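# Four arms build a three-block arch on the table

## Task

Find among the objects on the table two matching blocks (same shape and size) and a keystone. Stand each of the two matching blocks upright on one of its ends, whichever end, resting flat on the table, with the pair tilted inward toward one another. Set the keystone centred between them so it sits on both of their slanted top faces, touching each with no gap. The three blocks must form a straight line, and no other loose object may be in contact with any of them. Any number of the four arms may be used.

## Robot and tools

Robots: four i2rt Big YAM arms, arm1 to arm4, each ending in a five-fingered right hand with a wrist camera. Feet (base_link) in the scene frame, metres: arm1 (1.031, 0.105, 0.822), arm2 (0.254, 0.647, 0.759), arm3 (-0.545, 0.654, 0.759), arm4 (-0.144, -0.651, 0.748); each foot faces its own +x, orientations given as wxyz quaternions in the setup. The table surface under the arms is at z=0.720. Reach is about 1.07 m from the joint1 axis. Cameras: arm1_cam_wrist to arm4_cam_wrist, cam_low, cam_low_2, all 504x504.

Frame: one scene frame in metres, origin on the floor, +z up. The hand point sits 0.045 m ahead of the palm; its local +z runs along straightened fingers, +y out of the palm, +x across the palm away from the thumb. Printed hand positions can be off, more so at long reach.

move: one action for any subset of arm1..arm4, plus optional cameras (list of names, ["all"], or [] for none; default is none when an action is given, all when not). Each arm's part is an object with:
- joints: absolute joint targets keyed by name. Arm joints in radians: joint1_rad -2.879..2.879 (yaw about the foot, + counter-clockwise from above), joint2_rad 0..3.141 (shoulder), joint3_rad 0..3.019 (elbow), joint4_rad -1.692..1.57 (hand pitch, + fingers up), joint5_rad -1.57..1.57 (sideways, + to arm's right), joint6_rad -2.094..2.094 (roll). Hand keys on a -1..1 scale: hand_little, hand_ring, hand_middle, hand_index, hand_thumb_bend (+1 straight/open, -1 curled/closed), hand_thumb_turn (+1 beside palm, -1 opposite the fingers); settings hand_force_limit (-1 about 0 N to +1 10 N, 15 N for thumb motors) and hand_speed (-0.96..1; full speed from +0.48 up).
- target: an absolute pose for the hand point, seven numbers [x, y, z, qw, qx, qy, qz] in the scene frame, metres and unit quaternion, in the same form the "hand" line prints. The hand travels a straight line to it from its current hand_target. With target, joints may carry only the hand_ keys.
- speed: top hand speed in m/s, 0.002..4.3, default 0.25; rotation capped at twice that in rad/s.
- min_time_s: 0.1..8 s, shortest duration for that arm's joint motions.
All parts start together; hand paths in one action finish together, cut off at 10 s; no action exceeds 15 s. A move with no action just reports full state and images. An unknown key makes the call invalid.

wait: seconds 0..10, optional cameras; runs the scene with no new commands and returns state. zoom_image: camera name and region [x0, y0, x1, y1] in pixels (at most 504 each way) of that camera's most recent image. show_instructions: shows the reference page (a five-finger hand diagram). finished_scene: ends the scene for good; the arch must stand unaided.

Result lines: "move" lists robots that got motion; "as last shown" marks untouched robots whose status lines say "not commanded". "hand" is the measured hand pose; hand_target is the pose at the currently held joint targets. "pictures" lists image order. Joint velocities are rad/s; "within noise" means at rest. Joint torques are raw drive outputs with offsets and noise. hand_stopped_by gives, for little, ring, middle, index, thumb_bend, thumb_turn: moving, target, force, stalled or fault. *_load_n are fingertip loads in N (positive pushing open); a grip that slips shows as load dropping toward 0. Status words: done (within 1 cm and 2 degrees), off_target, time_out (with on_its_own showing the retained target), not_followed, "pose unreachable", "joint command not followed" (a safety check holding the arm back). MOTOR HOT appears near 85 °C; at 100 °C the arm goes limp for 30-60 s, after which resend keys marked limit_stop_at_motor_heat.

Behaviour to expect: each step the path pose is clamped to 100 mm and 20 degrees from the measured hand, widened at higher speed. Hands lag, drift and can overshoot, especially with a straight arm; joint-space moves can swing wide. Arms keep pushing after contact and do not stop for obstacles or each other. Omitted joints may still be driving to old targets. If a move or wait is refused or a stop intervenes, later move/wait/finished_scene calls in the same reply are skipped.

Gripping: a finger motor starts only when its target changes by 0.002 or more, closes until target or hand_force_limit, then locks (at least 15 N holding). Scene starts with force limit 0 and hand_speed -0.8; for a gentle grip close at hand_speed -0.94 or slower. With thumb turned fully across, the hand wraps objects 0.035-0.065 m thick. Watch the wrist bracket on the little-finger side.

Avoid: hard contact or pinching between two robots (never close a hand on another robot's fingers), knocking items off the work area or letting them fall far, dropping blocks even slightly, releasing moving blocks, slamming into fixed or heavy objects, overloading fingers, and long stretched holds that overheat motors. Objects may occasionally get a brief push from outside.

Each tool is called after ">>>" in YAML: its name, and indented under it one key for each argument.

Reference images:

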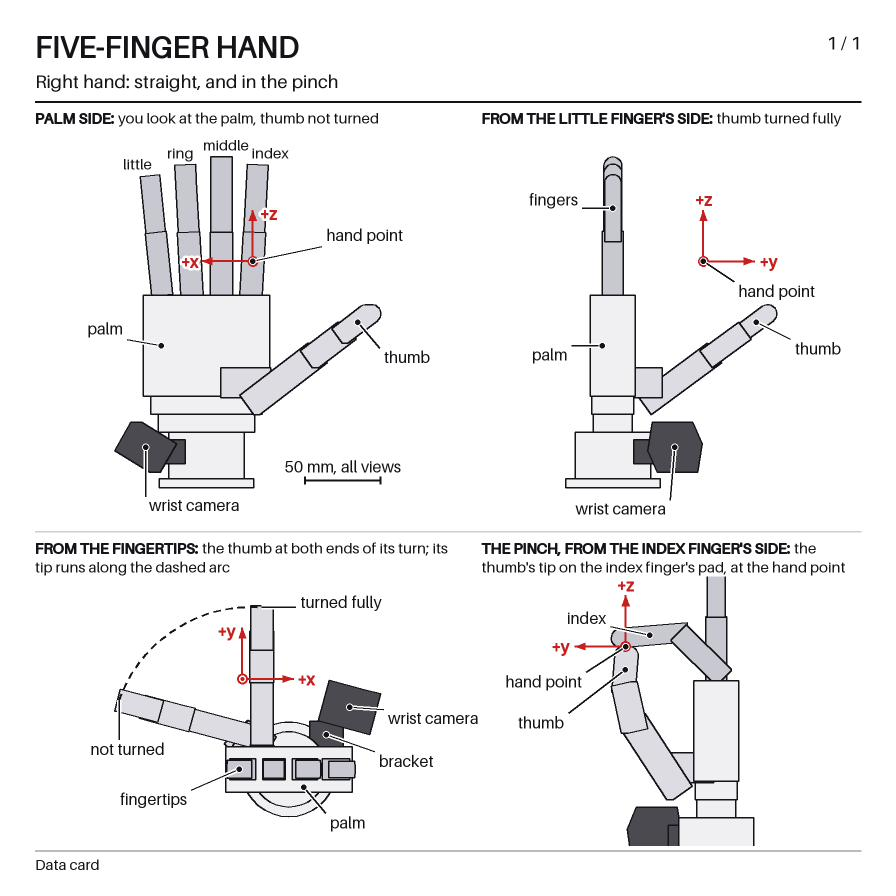

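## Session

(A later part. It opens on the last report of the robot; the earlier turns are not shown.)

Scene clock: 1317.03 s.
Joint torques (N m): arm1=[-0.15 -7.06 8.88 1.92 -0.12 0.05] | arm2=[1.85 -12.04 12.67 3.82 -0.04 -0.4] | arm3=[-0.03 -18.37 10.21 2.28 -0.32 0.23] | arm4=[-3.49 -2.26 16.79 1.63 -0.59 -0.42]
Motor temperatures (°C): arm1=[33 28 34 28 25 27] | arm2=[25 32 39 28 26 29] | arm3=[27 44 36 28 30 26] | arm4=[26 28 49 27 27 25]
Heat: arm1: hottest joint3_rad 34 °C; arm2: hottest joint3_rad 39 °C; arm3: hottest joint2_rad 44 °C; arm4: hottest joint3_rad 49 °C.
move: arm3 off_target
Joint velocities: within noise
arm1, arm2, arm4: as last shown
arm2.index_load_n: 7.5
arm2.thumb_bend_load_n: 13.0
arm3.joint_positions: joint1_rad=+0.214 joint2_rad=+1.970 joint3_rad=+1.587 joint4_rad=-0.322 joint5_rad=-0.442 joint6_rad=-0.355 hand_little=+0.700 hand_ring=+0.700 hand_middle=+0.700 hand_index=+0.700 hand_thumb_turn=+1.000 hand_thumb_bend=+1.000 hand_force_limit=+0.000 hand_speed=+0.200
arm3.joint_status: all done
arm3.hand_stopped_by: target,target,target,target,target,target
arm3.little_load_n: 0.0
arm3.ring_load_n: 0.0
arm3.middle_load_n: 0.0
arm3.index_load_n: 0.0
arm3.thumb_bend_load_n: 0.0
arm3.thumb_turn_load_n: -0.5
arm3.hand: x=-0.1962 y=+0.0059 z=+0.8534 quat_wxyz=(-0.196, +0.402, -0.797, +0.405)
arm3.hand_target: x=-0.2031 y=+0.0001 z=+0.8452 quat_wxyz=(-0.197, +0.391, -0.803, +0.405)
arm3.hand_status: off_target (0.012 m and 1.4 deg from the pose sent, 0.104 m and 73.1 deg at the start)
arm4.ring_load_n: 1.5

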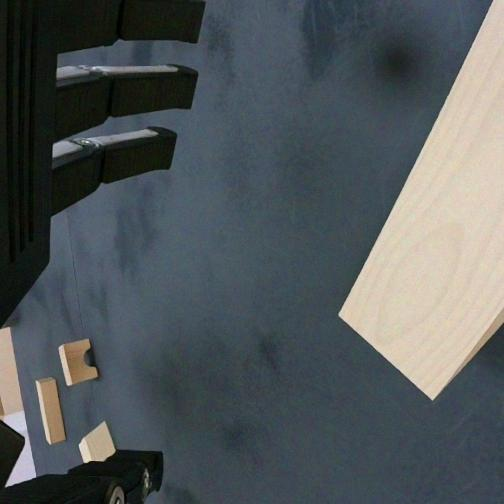

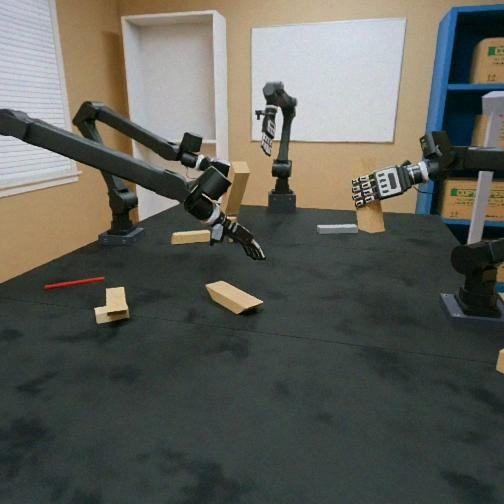

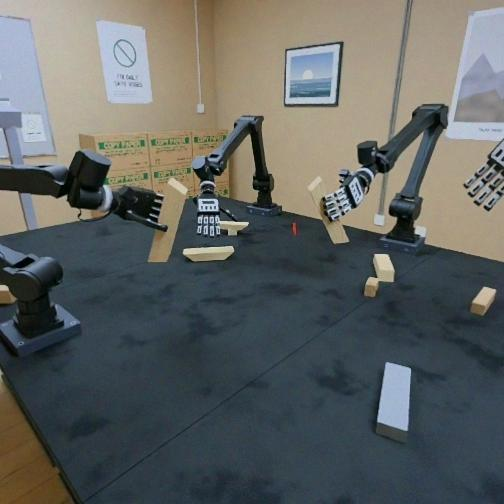

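>>> move:
  arm3: {"joints": {"hand_thumb_turn": -1}}

>>> move:
  arm3: {"target": [-0.238, -0.009, 0.785, 0.1974, -0.3915, 0.8026, -0.4046], "speed": 0.12}
  cameras: ["arm3_cam_wrist", "cam_low", "cam_low_2"]

Scene clock: 1333.77 s.
Joint torques (N m): arm1=[-0.15 -7.06 8.88 1.92 -0.12 0.05] | arm2=[1.61 -11.99 12.63 3.79 -0.04 -0.39] | arm3=[0.15 -18.55 10.22 2.25 -0.29 0.18] | arm4=[-3.37 -2.26 16.79 1.63 -0.59 -0.43]
Motor temperatures (°C): arm1=[33 28 34 28 25 27] | arm2=[25 32 39 28 26 29] | arm3=[27 43 35 28 30 26] | arm4=[26 28 49 27 27 25]
Heat: arm1: hottest joint3_rad 34 °C; arm2: hottest joint3_rad 39 °C; arm3: hottest joint2_rad 43 °C; arm4: hottest joint3_rad 49 °C.
move: arm3 done
Joint velocities: within noise
arm1, arm2: as last shown
arm1.little_load_n: -0.5
arm2.middle_load_n: 5.5
arm2.index_load_n: 8.0
arm2.thumb_bend_load_n: 12.5
arm3.joint_positions: joint1_rad=+0.214 joint2_rad=+1.970 joint3_rad=+1.587 joint4_rad=-0.322 joint5_rad=-0.442 joint6_rad=-0.354 hand_little=+0.700 hand_ring=+0.700 hand_middle=+0.700 hand_index=+0.700 hand_thumb_turn=-1.000 hand_thumb_bend=+1.000 hand_force_limit=+0.000 hand_speed=+0.200
arm3.joint_status: all done
arm3.hand_stopped_by: target,target,target,target,target,target
arm3.little_load_n: 0.0
arm3.ring_load_n: 0.0
arm3.middle_load_n: 0.0
arm3.index_load_n: 0.0
arm3.thumb_bend_load_n: 0.0
arm3.thumb_turn_load_n: 0.0
arm3.hand: x=-0.1961 y=+0.0060 z=+0.8535 quat_wxyz=(-0.196, +0.402, -0.797, +0.405)
arm3.hand_target: x=-0.2031 y=+0.0001 z=+0.8452 quat_wxyz=(-0.197, +0.392, -0.803, +0.405)
arm3.hand_status: not commanded
arm4.joint_positions: joint1_rad=-0.912 joint2_rad=+0.543 joint3_rad=+0.551 joint4_rad=-0.481 joint5_rad=-0.876 joint6_rad=-1.600 hand_little=+0.309 hand_ring=+0.337 hand_middle=+0.347 hand_index=+0.338 hand_thumb_turn=-1.000 hand_thumb_bend=+0.463 hand_force_limit=-0.600 hand_speed=-0.900
arm4.joint_status: not commanded
arm4.hand_stopped_by: force,force,force,force,force,target
arm4.little_load_n: 1.0
arm4.ring_load_n: 1.0
arm4.middle_load_n: 4.5
arm4.index_load_n: 6.5
arm4.thumb_bend_load_n: 11.5
arm4.thumb_turn_load_n: 1.5
arm4.hand: x=+0.0317 y=-0.3618 z=+0.9977 quat_wxyz=(-0.495, +0.645, +0.480, +0.329)
arm4.hand_target: x=+0.0383 y=-0.3609 z=+1.0394 quat_wxyz=(-0.492, +0.615, +0.492, +0.370)
arm4.hand_status: not commanded
pictures: none

Scene clock: 1335.30 s.
Joint torques (N m): arm1=[-0.15 -7.12 8.88 1.94 -0.12 0.05] | arm2=[2.61 -12.22 12.72 3.81 -0.06 -0.38] | arm3=[0.73 -19.84 10.11 2.21 -0.3 -0.11] | arm4=[-3.37 -2.26 16.79 1.65 -0.59 -0.43]
Motor temperatures (°C): arm1=[33 28 34 28 25 27] | arm2=[25 32 39 28 26 29] | arm3=[27 43 35 28 30 26] | arm4=[26 28 49 27 27 25]
Heat: arm1: hottest joint3_rad 34 °C; arm2: hottest joint3_rad 39 °C; arm3: hottest joint2_rad 43 °C; arm4: hottest joint3_rad 49 °C.
move: arm3 done
Joint velocities: within noise
arm1, arm2, arm4: as last shown
arm1.little_load_n: 0.0
arm2.middle_load_n: 5.0
arm2.index_load_n: 7.5
arm2.thumb_bend_load_n: 13.0
arm3.joint_positions: joint1_rad=+0.155 joint2_rad=+2.046 joint3_rad=+1.518 joint4_rad=-0.209 joint5_rad=-0.485 joint6_rad=-0.365 hand_little=+0.700 hand_ring=+0.700 hand_middle=+0.700 hand_index=+0.700 hand_thumb_turn=-1.000 hand_thumb_bend=+1.000 hand_force_limit=+0.000 hand_speed=+0.200
arm3.joint_status: not commanded
arm3.hand_stopped_by: target,target,target,target,target,target
arm3.little_load_n: 0.0
arm3.ring_load_n: 0.0
arm3.middle_load_n: 0.0
arm3.index_load_n: 0.0
arm3.thumb_bend_load_n: 0.0
arm3.thumb_turn_load_n: 0.0
arm3.hand: x=-0.2327 y=-0.0018 z=+0.7859 quat_wxyz=(-0.203, +0.389, -0.807, +0.396)
arm3.hand_target: x=-0.2381 y=-0.0089 z=+0.7852 quat_wxyz=(-0.197, +0.391, -0.803, +0.405)
arm3.hand_status: done (0.009 m and 1.3 deg from the pose sent, 0.082 m and 1.4 deg at the start)
arm4.ring_load_n: 1.5
arm4.middle_load_n: 4.0
arm4.thumb_bend_load_n: 11.0
arm4.thumb_turn_load_n: 2.0

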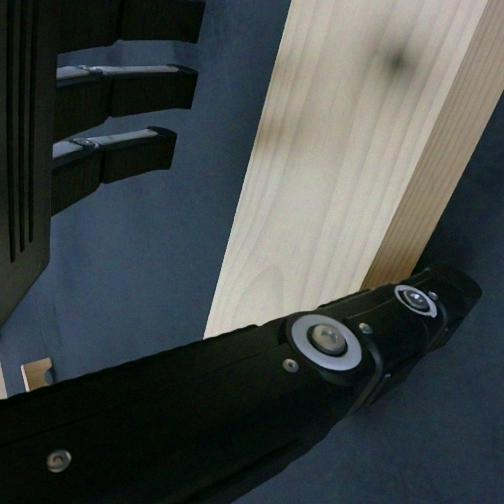

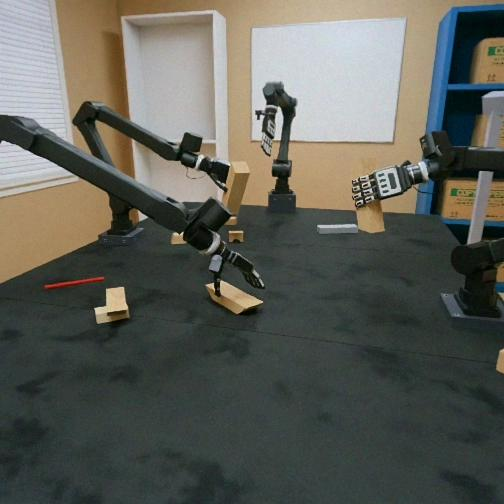

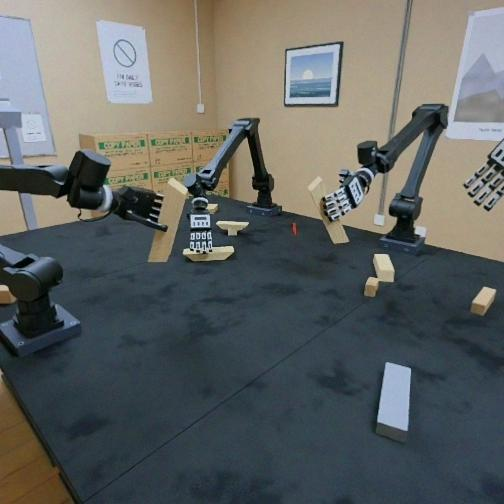

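>>> move:
  arm3: {"target": [-0.240, -0.012, 0.762, 0.1974, -0.3915, 0.8026, -0.4046], "speed": 0.06}
  cameras: ["arm3_cam_wrist", "cam_low", "cam_low_2"]

>>> zoom_image:
  camera: "cam_low_2"
  region: [160, 190, 260, 280]

>>> zoom_image:
  camera: "cam_low"
  region: [190, 230, 290, 330]

Scene clock: 1352.63 s.
Joint torques (N m): arm1=[-0.09 -7.06 8.9 1.92 -0.12 0.05] | arm2=[1.96 -12.04 12.63 3.73 -0.05 -0.39] | arm3=[0.03 -19.9 9.63 2.22 -0.35 -0.11] | arm4=[-3.49 -2.26 16.79 1.65 -0.59 -0.43]
Motor temperatures (°C): arm1=[33 28 34 28 25 27] | arm2=[25 32 39 28 26 29] | arm3=[27 42 35 28 30 26] | arm4=[26 28 49 27 27 25]
Heat: arm1: hottest joint3_rad 34 °C; arm2: hottest joint3_rad 39 °C; arm3: hottest joint2_rad 42 °C; arm4: hottest joint3_rad 49 °C.
move: arm3 off_target
Joint velocities: within noise
arm1, arm2, arm4: as last shown
arm3.joint_positions: joint1_rad=+0.155 joint2_rad=+2.076 joint3_rad=+1.515 joint4_rad=-0.169 joint5_rad=-0.486 joint6_rad=-0.368 hand_little=+0.700 hand_ring=+0.700 hand_middle=+0.700 hand_index=+0.700 hand_thumb_turn=-1.000 hand_thumb_bend=+1.000 hand_force_limit=+0.000 hand_speed=+0.200
arm3.joint_status: not commanded
arm3.hand_stopped_by: target,target,target,target,target,target
arm3.little_load_n: 0.0
arm3.ring_load_n: 0.0
arm3.middle_load_n: 0.0
arm3.index_load_n: 0.0
arm3.thumb_bend_load_n: 0.0
arm3.thumb_turn_load_n: 0.5
arm3.hand: x=-0.2317 y=-0.0057 z=+0.7686 quat_wxyz=(-0.202, +0.390, -0.804, +0.400)
arm3.hand_target: x=-0.2401 y=-0.0118 z=+0.7622 quat_wxyz=(-0.197, +0.391, -0.803, +0.405)
arm3.hand_status: off_target (0.012 m and 0.8 deg from the pose sent, 0.027 m and 1.3 deg at the start)
arm4.little_load_n: 0.5
arm4.index_load_n: 6.0
arm4.thumb_bend_load_n: 11.5
arm4.thumb_turn_load_n: 1.5

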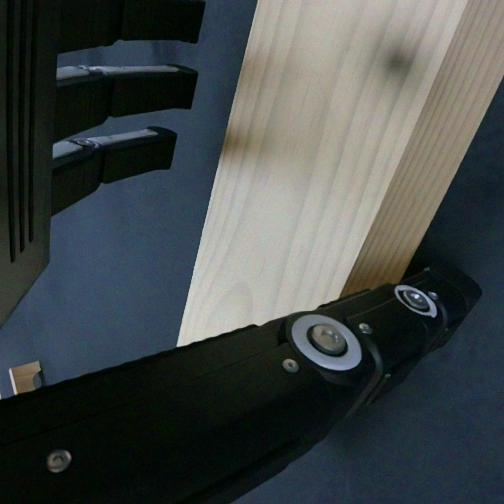

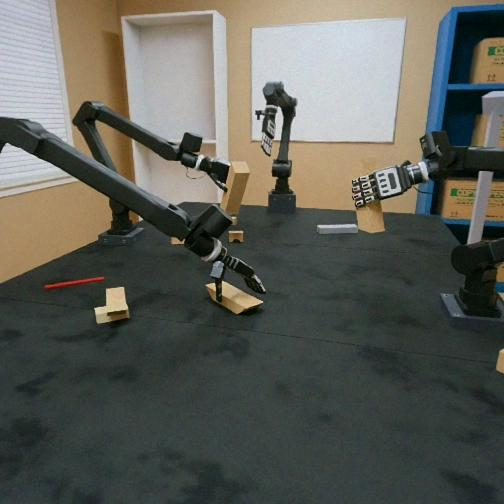

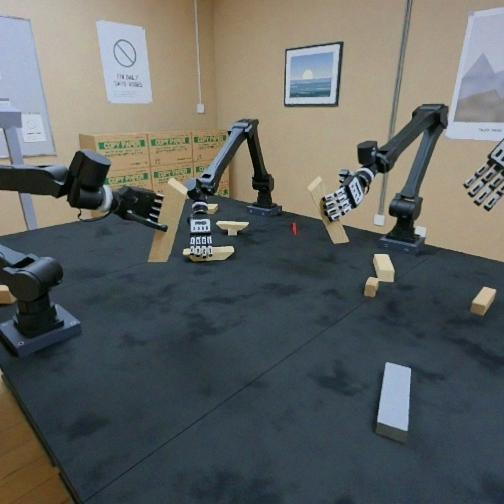

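Scaled by 5.040 from the camera's image (finer frame: 720x720).

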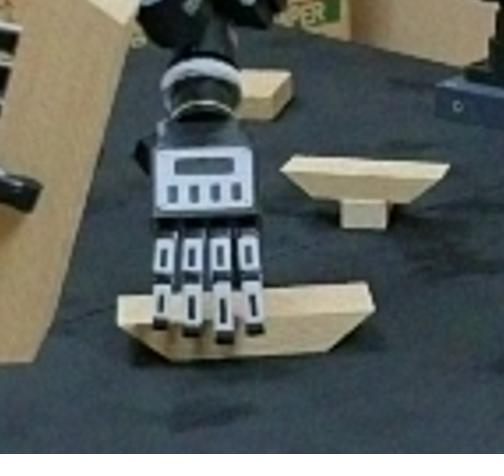

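Scaled by 5.040 from the camera's image (finer frame: 720x720).

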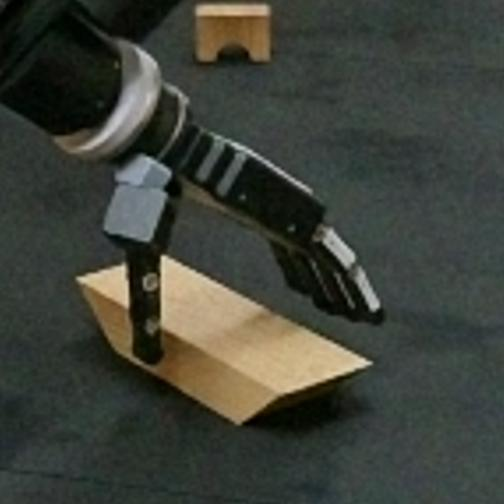

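>>> move:
  arm3: {"target": [-0.234, -0.0045, 0.760, 0.1974, -0.3915, 0.8026, -0.4046], "speed": 0.06}

>>> move:
  arm3: {"joints": {"hand_speed": -0.9, "hand_force_limit": -0.4, "hand_index": 0.38, "hand_middle": 0.38, "hand_ring": 0.38, "hand_little": 0.38, "hand_thumb_bend": 0.0}}
  cameras: ["arm3_cam_wrist", "cam_low", "cam_low_2"]

>>> zoom_image:
  camera: "cam_low_2"
  region: [160, 190, 260, 280]

>>> zoom_image:
  camera: "cam_low"
  region: [190, 230, 290, 330]

Scene clock: 1395.30 s.
Joint torques (N m): arm1=[-0.09 -7.12 8.88 1.92 -0.12 0.05] | arm2=[1.79 -12.57 12.62 3.86 -0.02 -0.38] | arm3=[0.97 -20.31 9.32 2.25 -0.17 -0.01] | arm4=[-3.49 -2.26 16.8 1.63 -0.59 -0.42]
Motor temperatures (°C): arm1=[33 28 34 28 25 27] | arm2=[25 32 39 28 26 29] | arm3=[27 42 34 28 30 26] | arm4=[26 28 49 27 27 25]
Heat: arm1: hottest joint3_rad 34 °C; arm2: hottest joint3_rad 39 °C; arm3: hottest joint2_rad 42 °C; arm4: hottest joint3_rad 49 °C.
move: arm3 done
Joint velocities: within noise
arm1, arm2, arm4: as last shown
arm1.ring_load_n: 0.5
arm1.thumb_bend_load_n: -0.5
arm2.thumb_turn_load_n: 1.0
arm3.joint_positions: joint1_rad=+0.155 joint2_rad=+2.076 joint3_rad=+1.494 joint4_rad=-0.150 joint5_rad=-0.481 joint6_rad=-0.368 hand_little=+0.700 hand_ring=+0.700 hand_middle=+0.700 hand_index=+0.700 hand_thumb_turn=-1.000 hand_thumb_bend=+1.000 hand_force_limit=+0.000 hand_speed=+0.200
arm3.joint_status: not commanded
arm3.hand_stopped_by: target,target,target,target,target,target
arm3.little_load_n: 0.0
arm3.ring_load_n: 0.0
arm3.middle_load_n: 0.0
arm3.index_load_n: 0.0
arm3.thumb_bend_load_n: 0.0
arm3.thumb_turn_load_n: 0.0
arm3.hand: x=-0.2339 y=-0.0019 z=+0.7615 quat_wxyz=(-0.200, +0.389, -0.806, +0.399)
arm3.hand_target: x=-0.2340 y=-0.0045 z=+0.7600 quat_wxyz=(-0.197, +0.391, -0.803, +0.404)
arm3.hand_status: done (0.003 m and 0.8 deg from the pose sent, 0.009 m and 0.8 deg at the start)
arm4.middle_load_n: 4.5
arm4.index_load_n: 6.5
arm4.thumb_turn_load_n: 2.0
pictures: none

Scene clock: 1399.53 s.
Joint torques (N m): arm1=[-0.09 -7.12 8.88 1.92 -0.12 0.05] | arm2=[1.96 -12.16 12.82 3.86 -0.06 -0.4] | arm3=[1.08 -20.19 9.39 2.15 -0.25 0] | arm4=[-3.43 -2.2 16.79 1.65 -0.6 -0.43]
Motor temperatures (°C): arm1=[33 28 34 28 25 27] | arm2=[25 32 39 28 26 29] | arm3=[27 42 34 28 30 26] | arm4=[26 28 49 27 27 25]
Heat: arm1: hottest joint3_rad 34 °C; arm2: hottest joint3_rad 39 °C; arm3: hottest joint2_rad 42 °C; arm4: hottest joint3_rad 49 °C.
move: arm3 off_target
Joint velocities: within noise
arm1.joint_positions: joint1_rad=-0.248 joint2_rad=+1.017 joint3_rad=+1.186 joint4_rad=-1.214 joint5_rad=+0.009 joint6_rad=-1.309 hand_little=+1.000 hand_ring=+1.000 hand_middle=+1.000 hand_index=+1.000 hand_thumb_turn=+1.000 hand_thumb_bend=+1.000 hand_force_limit=+0.000 hand_speed=-0.800
arm1.joint_status: not commanded
arm1.hand_stopped_by: target,target,target,target,target,target
arm1.little_load_n: 0.0
arm1.ring_load_n: 0.0
arm1.middle_load_n: 0.0
arm1.index_load_n: 0.0
arm1.thumb_bend_load_n: 0.0
arm1.thumb_turn_load_n: 0.0
arm1.hand: x=+0.6813 y=+0.1518 z=+1.1235 quat_wxyz=(+0.263, -0.120, -0.957, +0.032)
arm1.hand_target: x=+0.6800 y=+0.1499 z=+1.1200 quat_wxyz=(+0.264, -0.124, -0.956, +0.035)
arm1.hand_status: not commanded
arm2, arm4: as last shown
arm2.index_load_n: 8.0
arm3.joint_positions: joint1_rad=+0.155 joint2_rad=+2.076 joint3_rad=+1.494 joint4_rad=-0.149 joint5_rad=-0.480 joint6_rad=-0.368 hand_little=+0.380 hand_ring=+0.380 hand_middle=+0.380 hand_index=+0.380 hand_thumb_turn=-1.000 hand_thumb_bend=+0.500 hand_force_limit=-0.400 hand_speed=-0.900
arm3.joint_status: hand_thumb_bend off_target (ended at +0.500, target +0.000); the others done
arm3.hand_stopped_by: target,target,target,target,force,target
arm3.little_load_n: 1.0
arm3.ring_load_n: 1.0
arm3.middle_load_n: 0.5
arm3.index_load_n: 1.0
arm3.thumb_bend_load_n: 4.5
arm3.thumb_turn_load_n: 1.5
arm3.hand: x=-0.2341 y=-0.0021 z=+0.7614 quat_wxyz=(-0.200, +0.389, -0.806, +0.400)
arm3.hand_target: x=-0.2341 y=-0.0046 z=+0.7601 quat_wxyz=(-0.197, +0.391, -0.803, +0.405)
arm3.hand_status: not commanded
arm4.little_load_n: 1.0
arm4.ring_load_n: 1.0
arm4.index_load_n: 6.0

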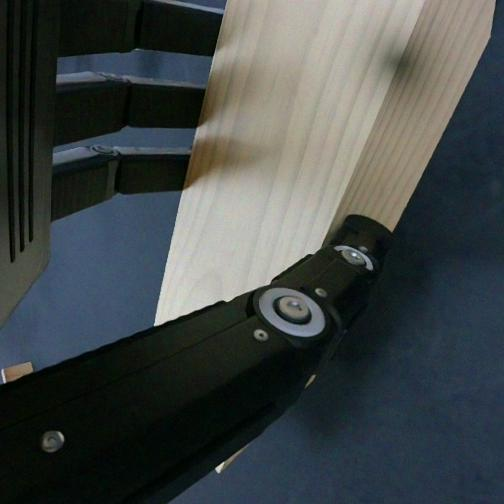

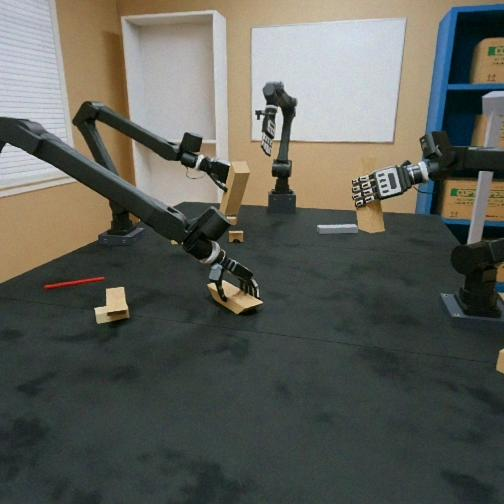

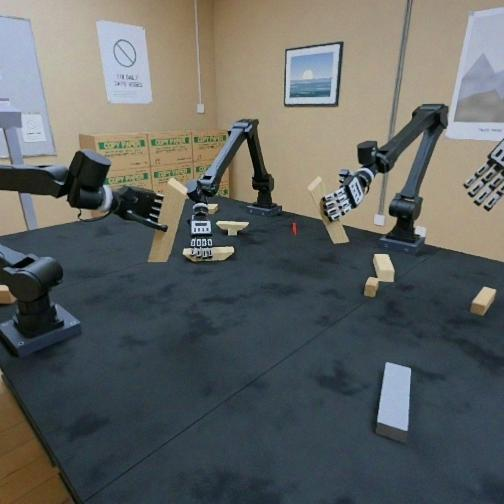

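Scaled by 5.040 from the camera's image (finer frame: 720x720).

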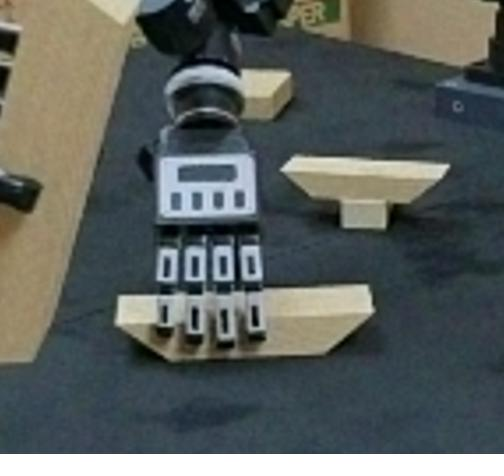

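Scaled by 5.040 from the camera's image (finer frame: 720x720).

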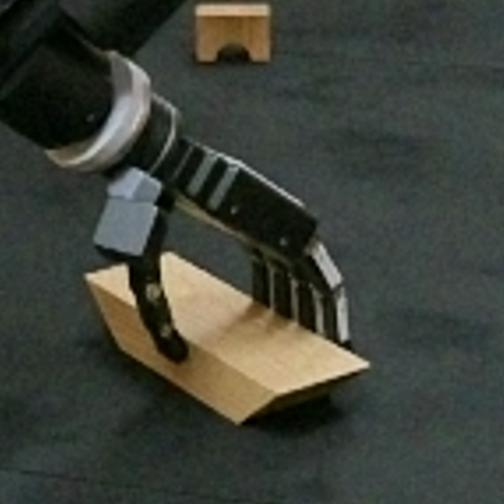

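>>> move:
  arm3: {"joints": {"hand_speed": -0.9, "hand_force_limit": 0.25, "hand_index": 0.1, "hand_middle": 0.1}}

>>> move:
  arm3: {"joints": {"hand_speed": -0.9, "hand_force_limit": -0.6, "hand_ring": 0.1, "hand_little": 0.1}}

>>> move:
  arm3: {"target": [-0.23, 0.0, 0.83, 0.1974, -0.3915, 0.8026, -0.4046], "speed": 0.06}
  cameras: ["arm3_cam_wrist", "cam_low", "cam_low_2"]

Scene clock: 1409.97 s.
Joint torques (N m): arm1=[-0.09 -7.12 8.9 1.94 -0.12 0.05] | arm2=[1.79 -11.22 12.67 3.88 -0.01 -0.38] | arm3=[1.2 -20.13 9.35 2.07 -0.21 -0.02] | arm4=[-3.49 -2.14 16.79 1.65 -0.59 -0.43]
Motor temperatures (°C): arm1=[32 28 34 28 25 27] | arm2=[25 32 39 28 26 29] | arm3=[27 43 35 28 30 26] | arm4=[26 28 49 27 27 25]
Heat: arm1: hottest joint3_rad 34 °C; arm2: hottest joint3_rad 39 °C; arm3: hottest joint2_rad 43 °C; arm4: hottest joint3_rad 49 °C.
move: arm3 off_target
Joint velocities: within noise
arm1, arm2, arm4: as last shown
arm2.thumb_turn_load_n: 1.5
arm3.joint_positions: joint1_rad=+0.155 joint2_rad=+2.076 joint3_rad=+1.494 joint4_rad=-0.146 joint5_rad=-0.480 joint6_rad=-0.368 hand_little=+0.380 hand_ring=+0.380 hand_middle=+0.309 hand_index=+0.299 hand_thumb_turn=-1.000 hand_thumb_bend=+0.502 hand_force_limit=+0.250 hand_speed=-0.900
arm3.joint_status: hand_middle off_target (ended at +0.309, target +0.100); hand_index off_target (ended at +0.299, target +0.100); the others done
arm3.hand_stopped_by: target,target,force,force,force,target
arm3.little_load_n: 0.0
arm3.ring_load_n: 0.0
arm3.middle_load_n: 6.5
arm3.index_load_n: 7.0
arm3.thumb_bend_load_n: 11.0
arm3.thumb_turn_load_n: 0.5
arm3.hand: x=-0.2339 y=-0.0026 z=+0.7617 quat_wxyz=(-0.199, +0.389, -0.805, +0.401)
arm3.hand_target: x=-0.2341 y=-0.0045 z=+0.7600 quat_wxyz=(-0.197, +0.391, -0.803, +0.404)
arm3.hand_status: not commanded
arm4.little_load_n: 0.5
arm4.ring_load_n: 1.5
pictures: none

Scene clock: 1411.17 s.
Joint torques (N m): arm1=[-0.15 -7.12 8.88 1.92 -0.12 0.05] | arm2=[2.2 -12.4 12.63 3.89 -0.04 -0.39] | arm3=[0.91 -20.19 9.39 2.06 -0.22 -0.02] | arm4=[-3.49 -2.2 16.8 1.63 -0.59 -0.43]
Motor temperatures (°C): arm1=[32 28 34 28 25 27] | arm2=[25 32 39 28 26 29] | arm3=[27 43 35 28 30 26] | arm4=[26 28 49 27 27 25]
Heat: arm1: hottest joint3_rad 34 °C; arm2: hottest joint3_rad 39 °C; arm3: hottest joint2_rad 43 °C; arm4: hottest joint3_rad 49 °C.
move: arm3 off_target
Joint velocities: within noise
arm1, arm4: as last shown
arm2.joint_positions: joint1_rad=-0.180 joint2_rad=+1.122 joint3_rad=+0.710 joint4_rad=+0.107 joint5_rad=-0.225 joint6_rad=-1.297 hand_little=+0.297 hand_ring=+0.317 hand_middle=+0.308 hand_index=+0.308 hand_thumb_turn=-1.000 hand_thumb_bend=+0.529 hand_force_limit=-0.500 hand_speed=-0.900
arm2.joint_status: not commanded
arm2.hand_stopped_by: force,force,force,force,force,target
arm2.little_load_n: 0.5
arm2.ring_load_n: 0.0
arm2.middle_load_n: 5.0
arm2.index_load_n: 8.0
arm2.thumb_bend_load_n: 12.5
arm2.thumb_turn_load_n: 1.5
arm2.hand: x=+0.2182 y=+0.1293 z=+0.9746 quat_wxyz=(+0.297, +0.521, -0.617, +0.509)
arm2.hand_target: x=+0.2201 y=+0.1218 z=+1.0198 quat_wxyz=(+0.332, +0.518, -0.578, +0.536)
arm2.hand_status: not commanded
arm3.joint_positions: joint1_rad=+0.155 joint2_rad=+2.076 joint3_rad=+1.494 joint4_rad=-0.146 joint5_rad=-0.480 joint6_rad=-0.368 hand_little=+0.307 hand_ring=+0.325 hand_middle=+0.309 hand_index=+0.299 hand_thumb_turn=-1.000 hand_thumb_bend=+0.502 hand_force_limit=-0.600 hand_speed=-0.900
arm3.joint_status: hand_little off_target (ended at +0.307, target +0.100); hand_ring off_target (ended at +0.325, target +0.100); the others done
arm3.hand_stopped_by: force,force,force,force,force,target
arm3.little_load_n: 2.5
arm3.ring_load_n: 1.0
arm3.middle_load_n: 5.0
arm3.index_load_n: 6.5
arm3.thumb_bend_load_n: 12.0
arm3.thumb_turn_load_n: 2.0
arm3.hand: x=-0.2339 y=-0.0027 z=+0.7618 quat_wxyz=(-0.199, +0.389, -0.805, +0.401)
arm3.hand_target: x=-0.2341 y=-0.0045 z=+0.7600 quat_wxyz=(-0.197, +0.391, -0.803, +0.404)
arm3.hand_status: not commanded
arm4.little_load_n: 1.0
arm4.index_load_n: 6.5
pictures: none

Scene clock: 1412.90 s.
Joint torques (N m): arm1=[-0.15 -7.06 8.88 1.92 -0.12 0.05] | arm2=[2.49 -11.46 12.62 3.97 -0.01 -0.39] | arm3=[1.2 -22.65 13.01 1.44 -0.33 0.05] | arm4=[-3.43 -2.26 16.8 1.65 -0.59 -0.43]
Motor temperatures (°C): arm1=[32 28 34 28 25 27] | arm2=[25 32 39 28 26 29] | arm3=[27 43 35 28 30 26] | arm4=[26 28 50 27 27 25]
Heat: arm1: hottest joint3_rad 34 °C; arm2: hottest joint3_rad 39 °C; arm3: hottest joint2_rad 43 °C; arm4: hottest joint3_rad 50 °C.
move: arm3 off_target
Joint velocities: within noise
arm1, arm2, arm4: as last shown
arm2.thumb_turn_load_n: 1.0
arm3.joint_positions: joint1_rad=+0.155 joint2_rad=+2.012 joint3_rad=+1.494 joint4_rad=-0.273 joint5_rad=-0.472 joint6_rad=-0.368 hand_little=+0.307 hand_ring=+0.325 hand_middle=+0.309 hand_index=+0.299 hand_thumb_turn=-1.000 hand_thumb_bend=+0.502 hand_force_limit=-0.600 hand_speed=-0.900
arm3.joint_status: not commanded
arm3.hand_stopped_by: force,force,force,force,force,target
arm3.little_load_n: 2.5
arm3.ring_load_n: 0.5
arm3.middle_load_n: 4.5
arm3.index_load_n: 6.5
arm3.thumb_bend_load_n: 12.5
arm3.thumb_turn_load_n: 2.5
arm3.hand: x=-0.2408 y=+0.0159 z=+0.7887 quat_wxyz=(-0.200, +0.386, -0.820, +0.373)
arm3.hand_target: x=-0.2306 y=+0.0015 z=+0.8301 quat_wxyz=(-0.198, +0.391, -0.803, +0.405)
arm3.hand_status: off_target (0.046 m and 4.2 deg from the pose sent, 0.068 m and 0.6 deg at the start)
arm4.little_load_n: 0.5

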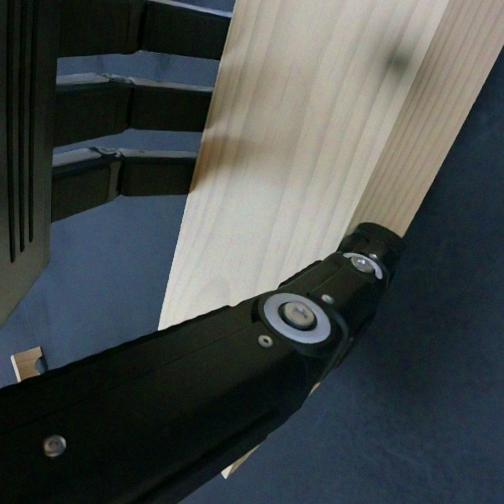

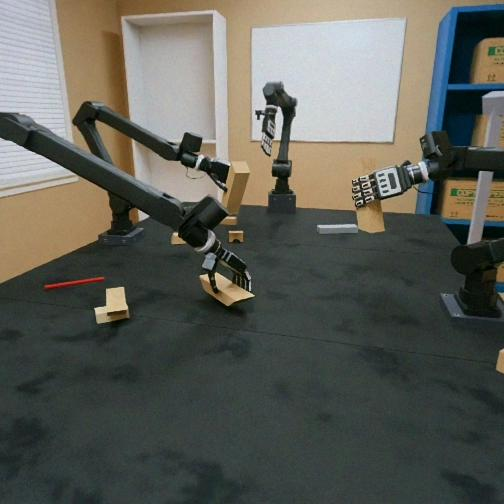

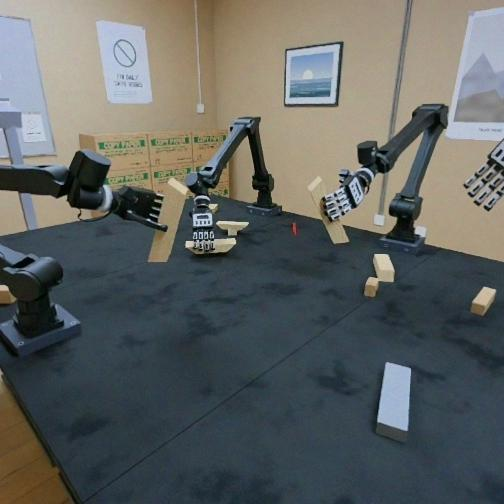

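>>> move:
  arm3: {"target": [-0.17, 0.10, 1.08, 0.1974, -0.3915, 0.8026, -0.4046], "speed": 0.15}
  arm4: {"target": [-0.005, -0.09, 0.90, 0.4924, -0.6152, -0.4924, -0.3697], "speed": 0.12}
  cameras: ["all"]

Scene clock: 1440.57 s.
Joint torques (N m): arm1=[-0.15 -7.12 8.88 1.92 -0.12 0.05] | arm2=[1.32 -12.16 12.6 3.78 -0.04 -0.35] | arm3=[1.61 -18.84 17.24 1.57 -0.23 0.27] | arm4=[-1.55 -8.64 16.01 3.43 0 -0.24]
Motor temperatures (°C): arm1=[32 28 34 28 25 27] | arm2=[25 32 39 28 26 29] | arm3=[27 42 38 28 30 26] | arm4=[26 28 50 27 27 25]
Heat: arm1: hottest joint3_rad 34 °C; arm2: hottest joint3_rad 39 °C; arm3: hottest joint2_rad 42 °C; arm4: hottest joint3_rad 50 °C.
move: arm3 off_target; arm4 off_target
Joint velocities: within noise
arm1, arm2: as last shown
arm3.joint_positions: joint1_rad=+0.300 joint2_rad=+1.686 joint3_rad=+1.676 joint4_rad=-0.761 joint5_rad=-0.360 joint6_rad=-0.282 hand_little=+0.307 hand_ring=+0.325 hand_middle=+0.309 hand_index=+0.299 hand_thumb_turn=-1.000 hand_thumb_bend=+0.502 hand_force_limit=-0.600 hand_speed=-0.900
arm3.joint_status: not commanded
arm3.hand_stopped_by: force,force,force,force,force,target
arm3.little_load_n: 2.5
arm3.ring_load_n: 0.5
arm3.middle_load_n: 4.5
arm3.index_load_n: 6.0
arm3.thumb_bend_load_n: 12.0
arm3.thumb_turn_load_n: 2.5
arm3.hand: x=-0.1840 y=+0.1067 z=+1.0263 quat_wxyz=(-0.191, +0.394, -0.822, +0.365)
arm3.hand_target: x=-0.1718 y=+0.1030 z=+1.0797 quat_wxyz=(-0.198, +0.392, -0.802, +0.405)
arm3.hand_status: off_target (0.056 m and 5.1 deg from the pose sent, 0.311 m and 4.2 deg at the start)
arm4.joint_positions: joint1_rad=-0.285 joint2_rad=+1.415 joint3_rad=+0.609 joint4_rad=+0.422 joint5_rad=-0.266 joint6_rad=-1.374 hand_little=+0.309 hand_ring=+0.337 hand_middle=+0.347 hand_index=+0.338 hand_thumb_turn=-1.000 hand_thumb_bend=+0.463 hand_force_limit=-0.600 hand_speed=-0.900
arm4.joint_status: not commanded
arm4.hand_stopped_by: force,force,force,force,force,target
arm4.little_load_n: 1.0
arm4.ring_load_n: 1.5
arm4.middle_load_n: 4.5
arm4.index_load_n: 6.5
arm4.thumb_bend_load_n: 11.5
arm4.thumb_turn_load_n: 1.5
arm4.hand: x=-0.0106 y=-0.1333 z=+0.8452 quat_wxyz=(-0.460, +0.656, +0.500, +0.327)
arm4.hand_target: x=-0.0068 y=-0.0967 z=+0.9018 quat_wxyz=(-0.492, +0.616, +0.492, +0.369)
arm4.hand_status: off_target (0.070 m and 7.8 deg from the pose sent, 0.291 m and 6.0 deg at the start)
pictures: arm1_cam_wrist, arm2_cam_wrist, arm3_cam_wrist, arm4_cam_wrist, cam_low, cam_low_2

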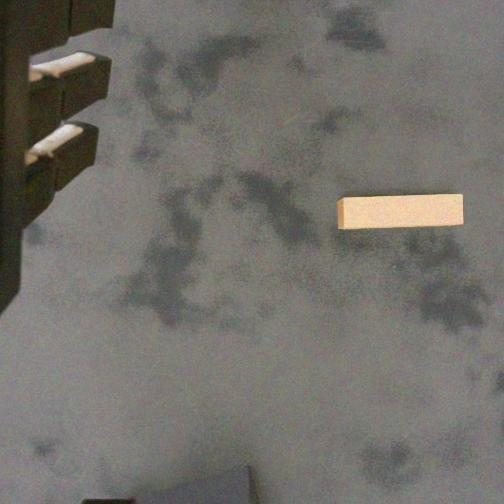

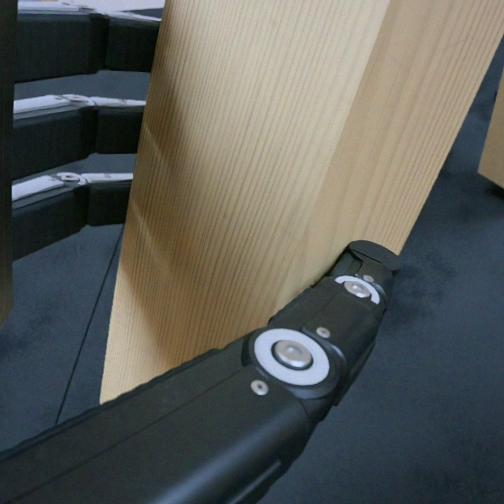

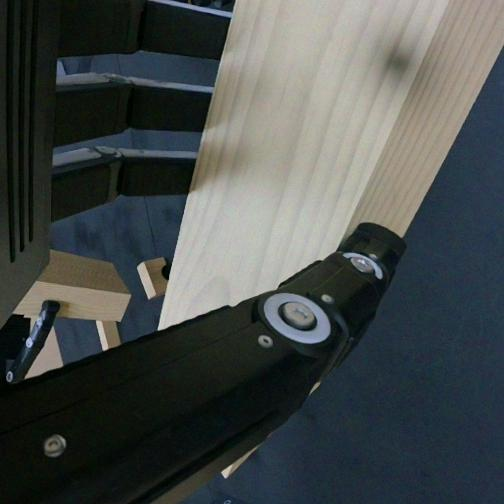

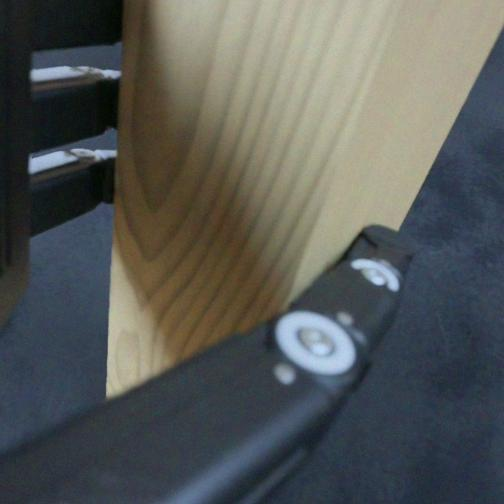

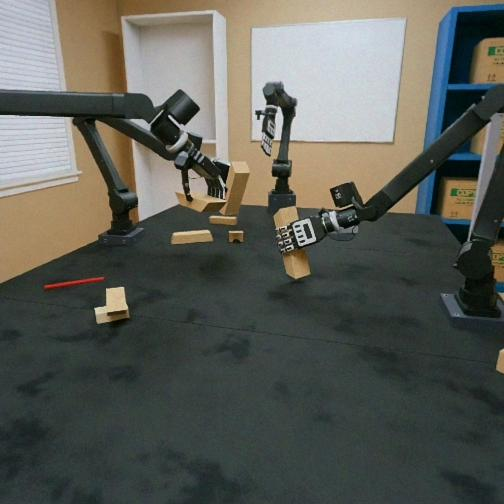

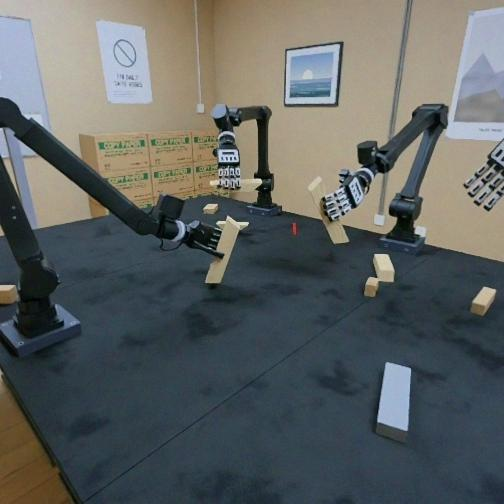

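>>> move:
  arm4: {"target": [-0.003, -0.045, 0.885, 0.522, -0.571, -0.482, -0.410], "speed": 0.1}
  cameras: ["cam_low", "cam_low_2"]

Scene clock: 1459.97 s.
Joint torques (N m): arm1=[-0.09 -7.12 8.88 1.94 -0.12 0.05] | arm2=[1.55 -12.04 12.74 3.92 -0.02 -0.37] | arm3=[1.73 -18.84 17.24 1.51 -0.22 0.26] | arm4=[-1.32 -9.76 14.35 3.54 0.03 -0.38]
Motor temperatures (°C): arm1=[32 28 34 28 25 27] | arm2=[25 32 39 28 26 29] | arm3=[27 41 38 28 30 26] | arm4=[26 28 49 27 27 25]
Heat: arm1: hottest joint3_rad 34 °C; arm2: hottest joint3_rad 39 °C; arm3: hottest joint2_rad 41 °C; arm4: hottest joint3_rad 49 °C.
move: arm4 off_target
Joint velocities: within noise
arm1, arm2, arm3: as last shown
arm1.thumb_bend_load_n: -0.5
arm2.thumb_turn_load_n: 1.5
arm4.joint_positions: joint1_rad=-0.270 joint2_rad=+1.611 joint3_rad=+0.657 joint4_rad=+0.708 joint5_rad=-0.258 joint6_rad=-1.373 hand_little=+0.309 hand_ring=+0.337 hand_middle=+0.347 hand_index=+0.338 hand_thumb_turn=-1.000 hand_thumb_bend=+0.463 hand_force_limit=-0.600 hand_speed=-0.900
arm4.joint_status: not commanded
arm4.hand_stopped_by: force,force,force,force,force,target
arm4.little_load_n: 1.0
arm4.ring_load_n: 1.5
arm4.middle_load_n: 4.5
arm4.index_load_n: 6.5
arm4.thumb_bend_load_n: 11.5
arm4.thumb_turn_load_n: 2.0
arm4.hand: x=-0.0057 y=-0.0846 z=+0.8341 quat_wxyz=(-0.495, +0.617, +0.488, +0.369)
arm4.hand_target: x=-0.0046 y=-0.0508 z=+0.8865 quat_wxyz=(-0.522, +0.572, +0.482, +0.410)
arm4.hand_status: off_target (0.065 m and 7.7 deg from the pose sent, 0.097 m and 15.5 deg at the start)

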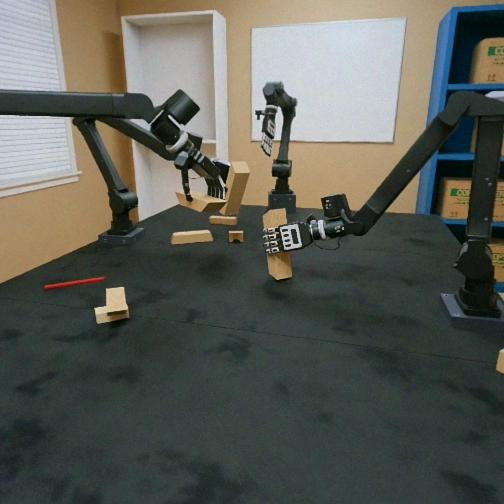

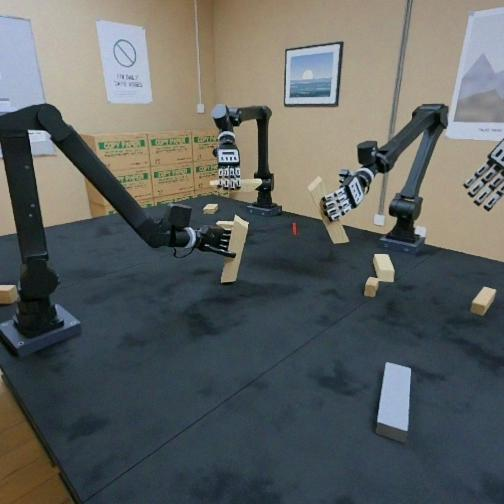

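>>> zoom_image:
  camera: "cam_low_2"
  region: [180, 160, 360, 300]

>>> zoom_image:
  camera: "cam_low"
  region: [170, 150, 340, 300]

Scaled by 2.800 from the camera's image (finer frame: 720x720).

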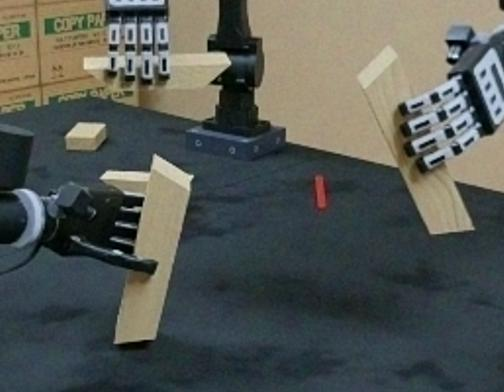

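Scaled by 2.965 from the camera's image (finer frame: 720x720).

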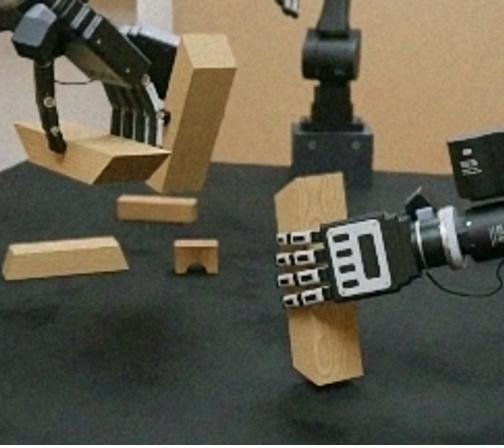

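>>> zoom_image:
  camera: "cam_low_2"
  region: [200, 205, 270, 295]

>>> zoom_image:
  camera: "cam_low_2"
  region: [295, 165, 365, 255]

>>> zoom_image:
  camera: "cam_low_2"
  region: [200, 155, 270, 205]

Scaled by 5.600 from the camera's image (finer frame: 720x720).

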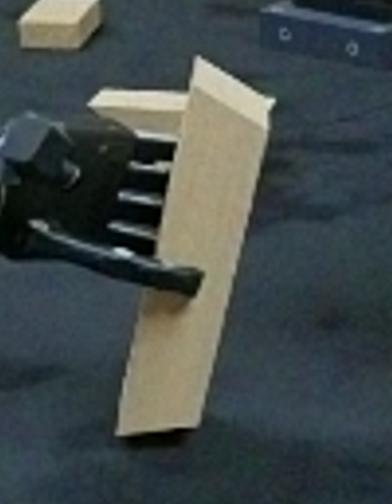

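Scaled by 5.600 from the camera's image (finer frame: 720x720).

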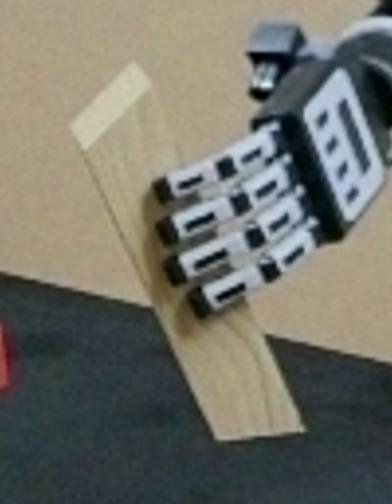

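Scaled by 7.200 from the camera's image (finer frame: 720x720).

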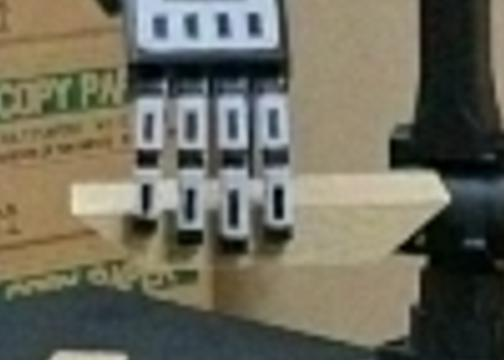

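>>> move:
  arm4: {"target": [-0.004, -0.047, 0.878, 0.5163, -0.6157, -0.4753, -0.357], "speed": 0.08}
  cameras: ["cam_low", "cam_low_2"]

>>> zoom_image:
  camera: "cam_low_2"
  region: [200, 205, 270, 295]

Scene clock: 1522.60 s.
Joint torques (N m): arm1=[-0.15 -7.12 8.88 1.92 -0.12 0.05] | arm2=[1.85 -11.69 12.67 3.96 -0.08 -0.38] | arm3=[1.85 -18.96 17.17 1.58 -0.25 0.26] | arm4=[-2.32 -12.75 14.64 1.95 -0.15 -0.21]
Motor temperatures (°C): arm1=[32 28 34 28 25 27] | arm2=[25 32 39 29 26 29] | arm3=[27 41 42 28 30 26] | arm4=[26 29 49 28 27 25]
Heat: arm1: hottest joint3_rad 34 °C; arm2: hottest joint3_rad 39 °C; arm3: hottest joint3_rad 42 °C; arm4: hottest joint3_rad 49 °C.
move: arm4 off_target
Joint velocities: within noise
arm1, arm2, arm3: as last shown
arm1.thumb_bend_load_n: 0.0
arm2.middle_load_n: 5.5
arm3.ring_load_n: 1.0
arm4.joint_positions: joint1_rad=-0.270 joint2_rad=+1.611 joint3_rad=+0.700 joint4_rad=+0.571 joint5_rad=-0.280 joint6_rad=-1.316 hand_little=+0.309 hand_ring=+0.337 hand_middle=+0.347 hand_index=+0.338 hand_thumb_turn=-1.000 hand_thumb_bend=+0.463 hand_force_limit=-0.600 hand_speed=-0.900
arm4.joint_status: not commanded
arm4.hand_stopped_by: force,force,force,force,force,target
arm4.little_load_n: 1.0
arm4.ring_load_n: 1.5
arm4.middle_load_n: 4.5
arm4.index_load_n: 6.5
arm4.thumb_bend_load_n: 11.5
arm4.thumb_turn_load_n: 2.0
arm4.hand: x=-0.0121 y=-0.0828 z=+0.8179 quat_wxyz=(-0.487, +0.653, +0.485, +0.319)
arm4.hand_target: x=-0.0052 y=-0.0520 z=+0.8792 quat_wxyz=(-0.516, +0.616, +0.475, +0.357)
arm4.hand_status: off_target (0.070 m and 7.0 deg from the pose sent, 0.058 m and 3.2 deg at the start)

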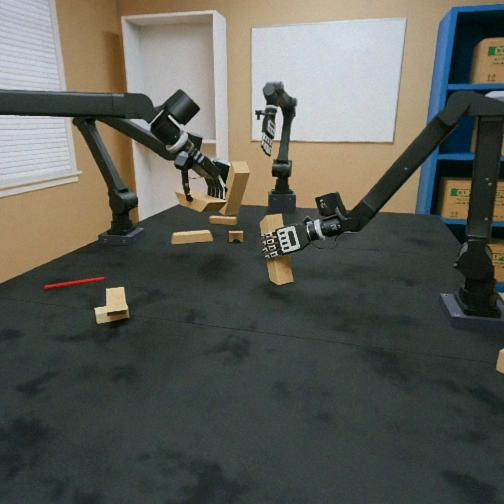

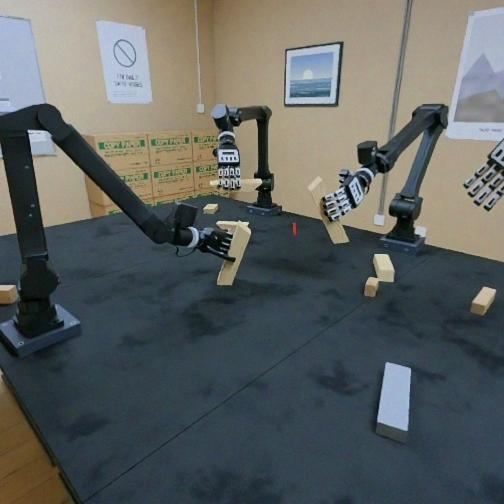

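Scaled by 5.600 from the camera's image (finer frame: 720x720).

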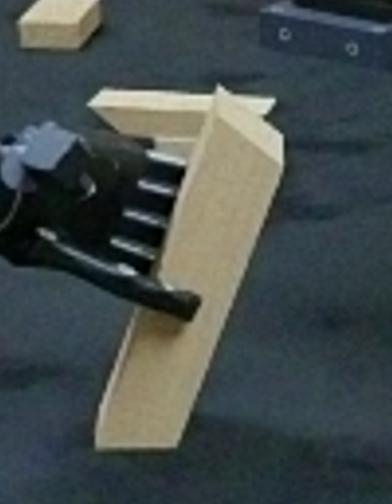

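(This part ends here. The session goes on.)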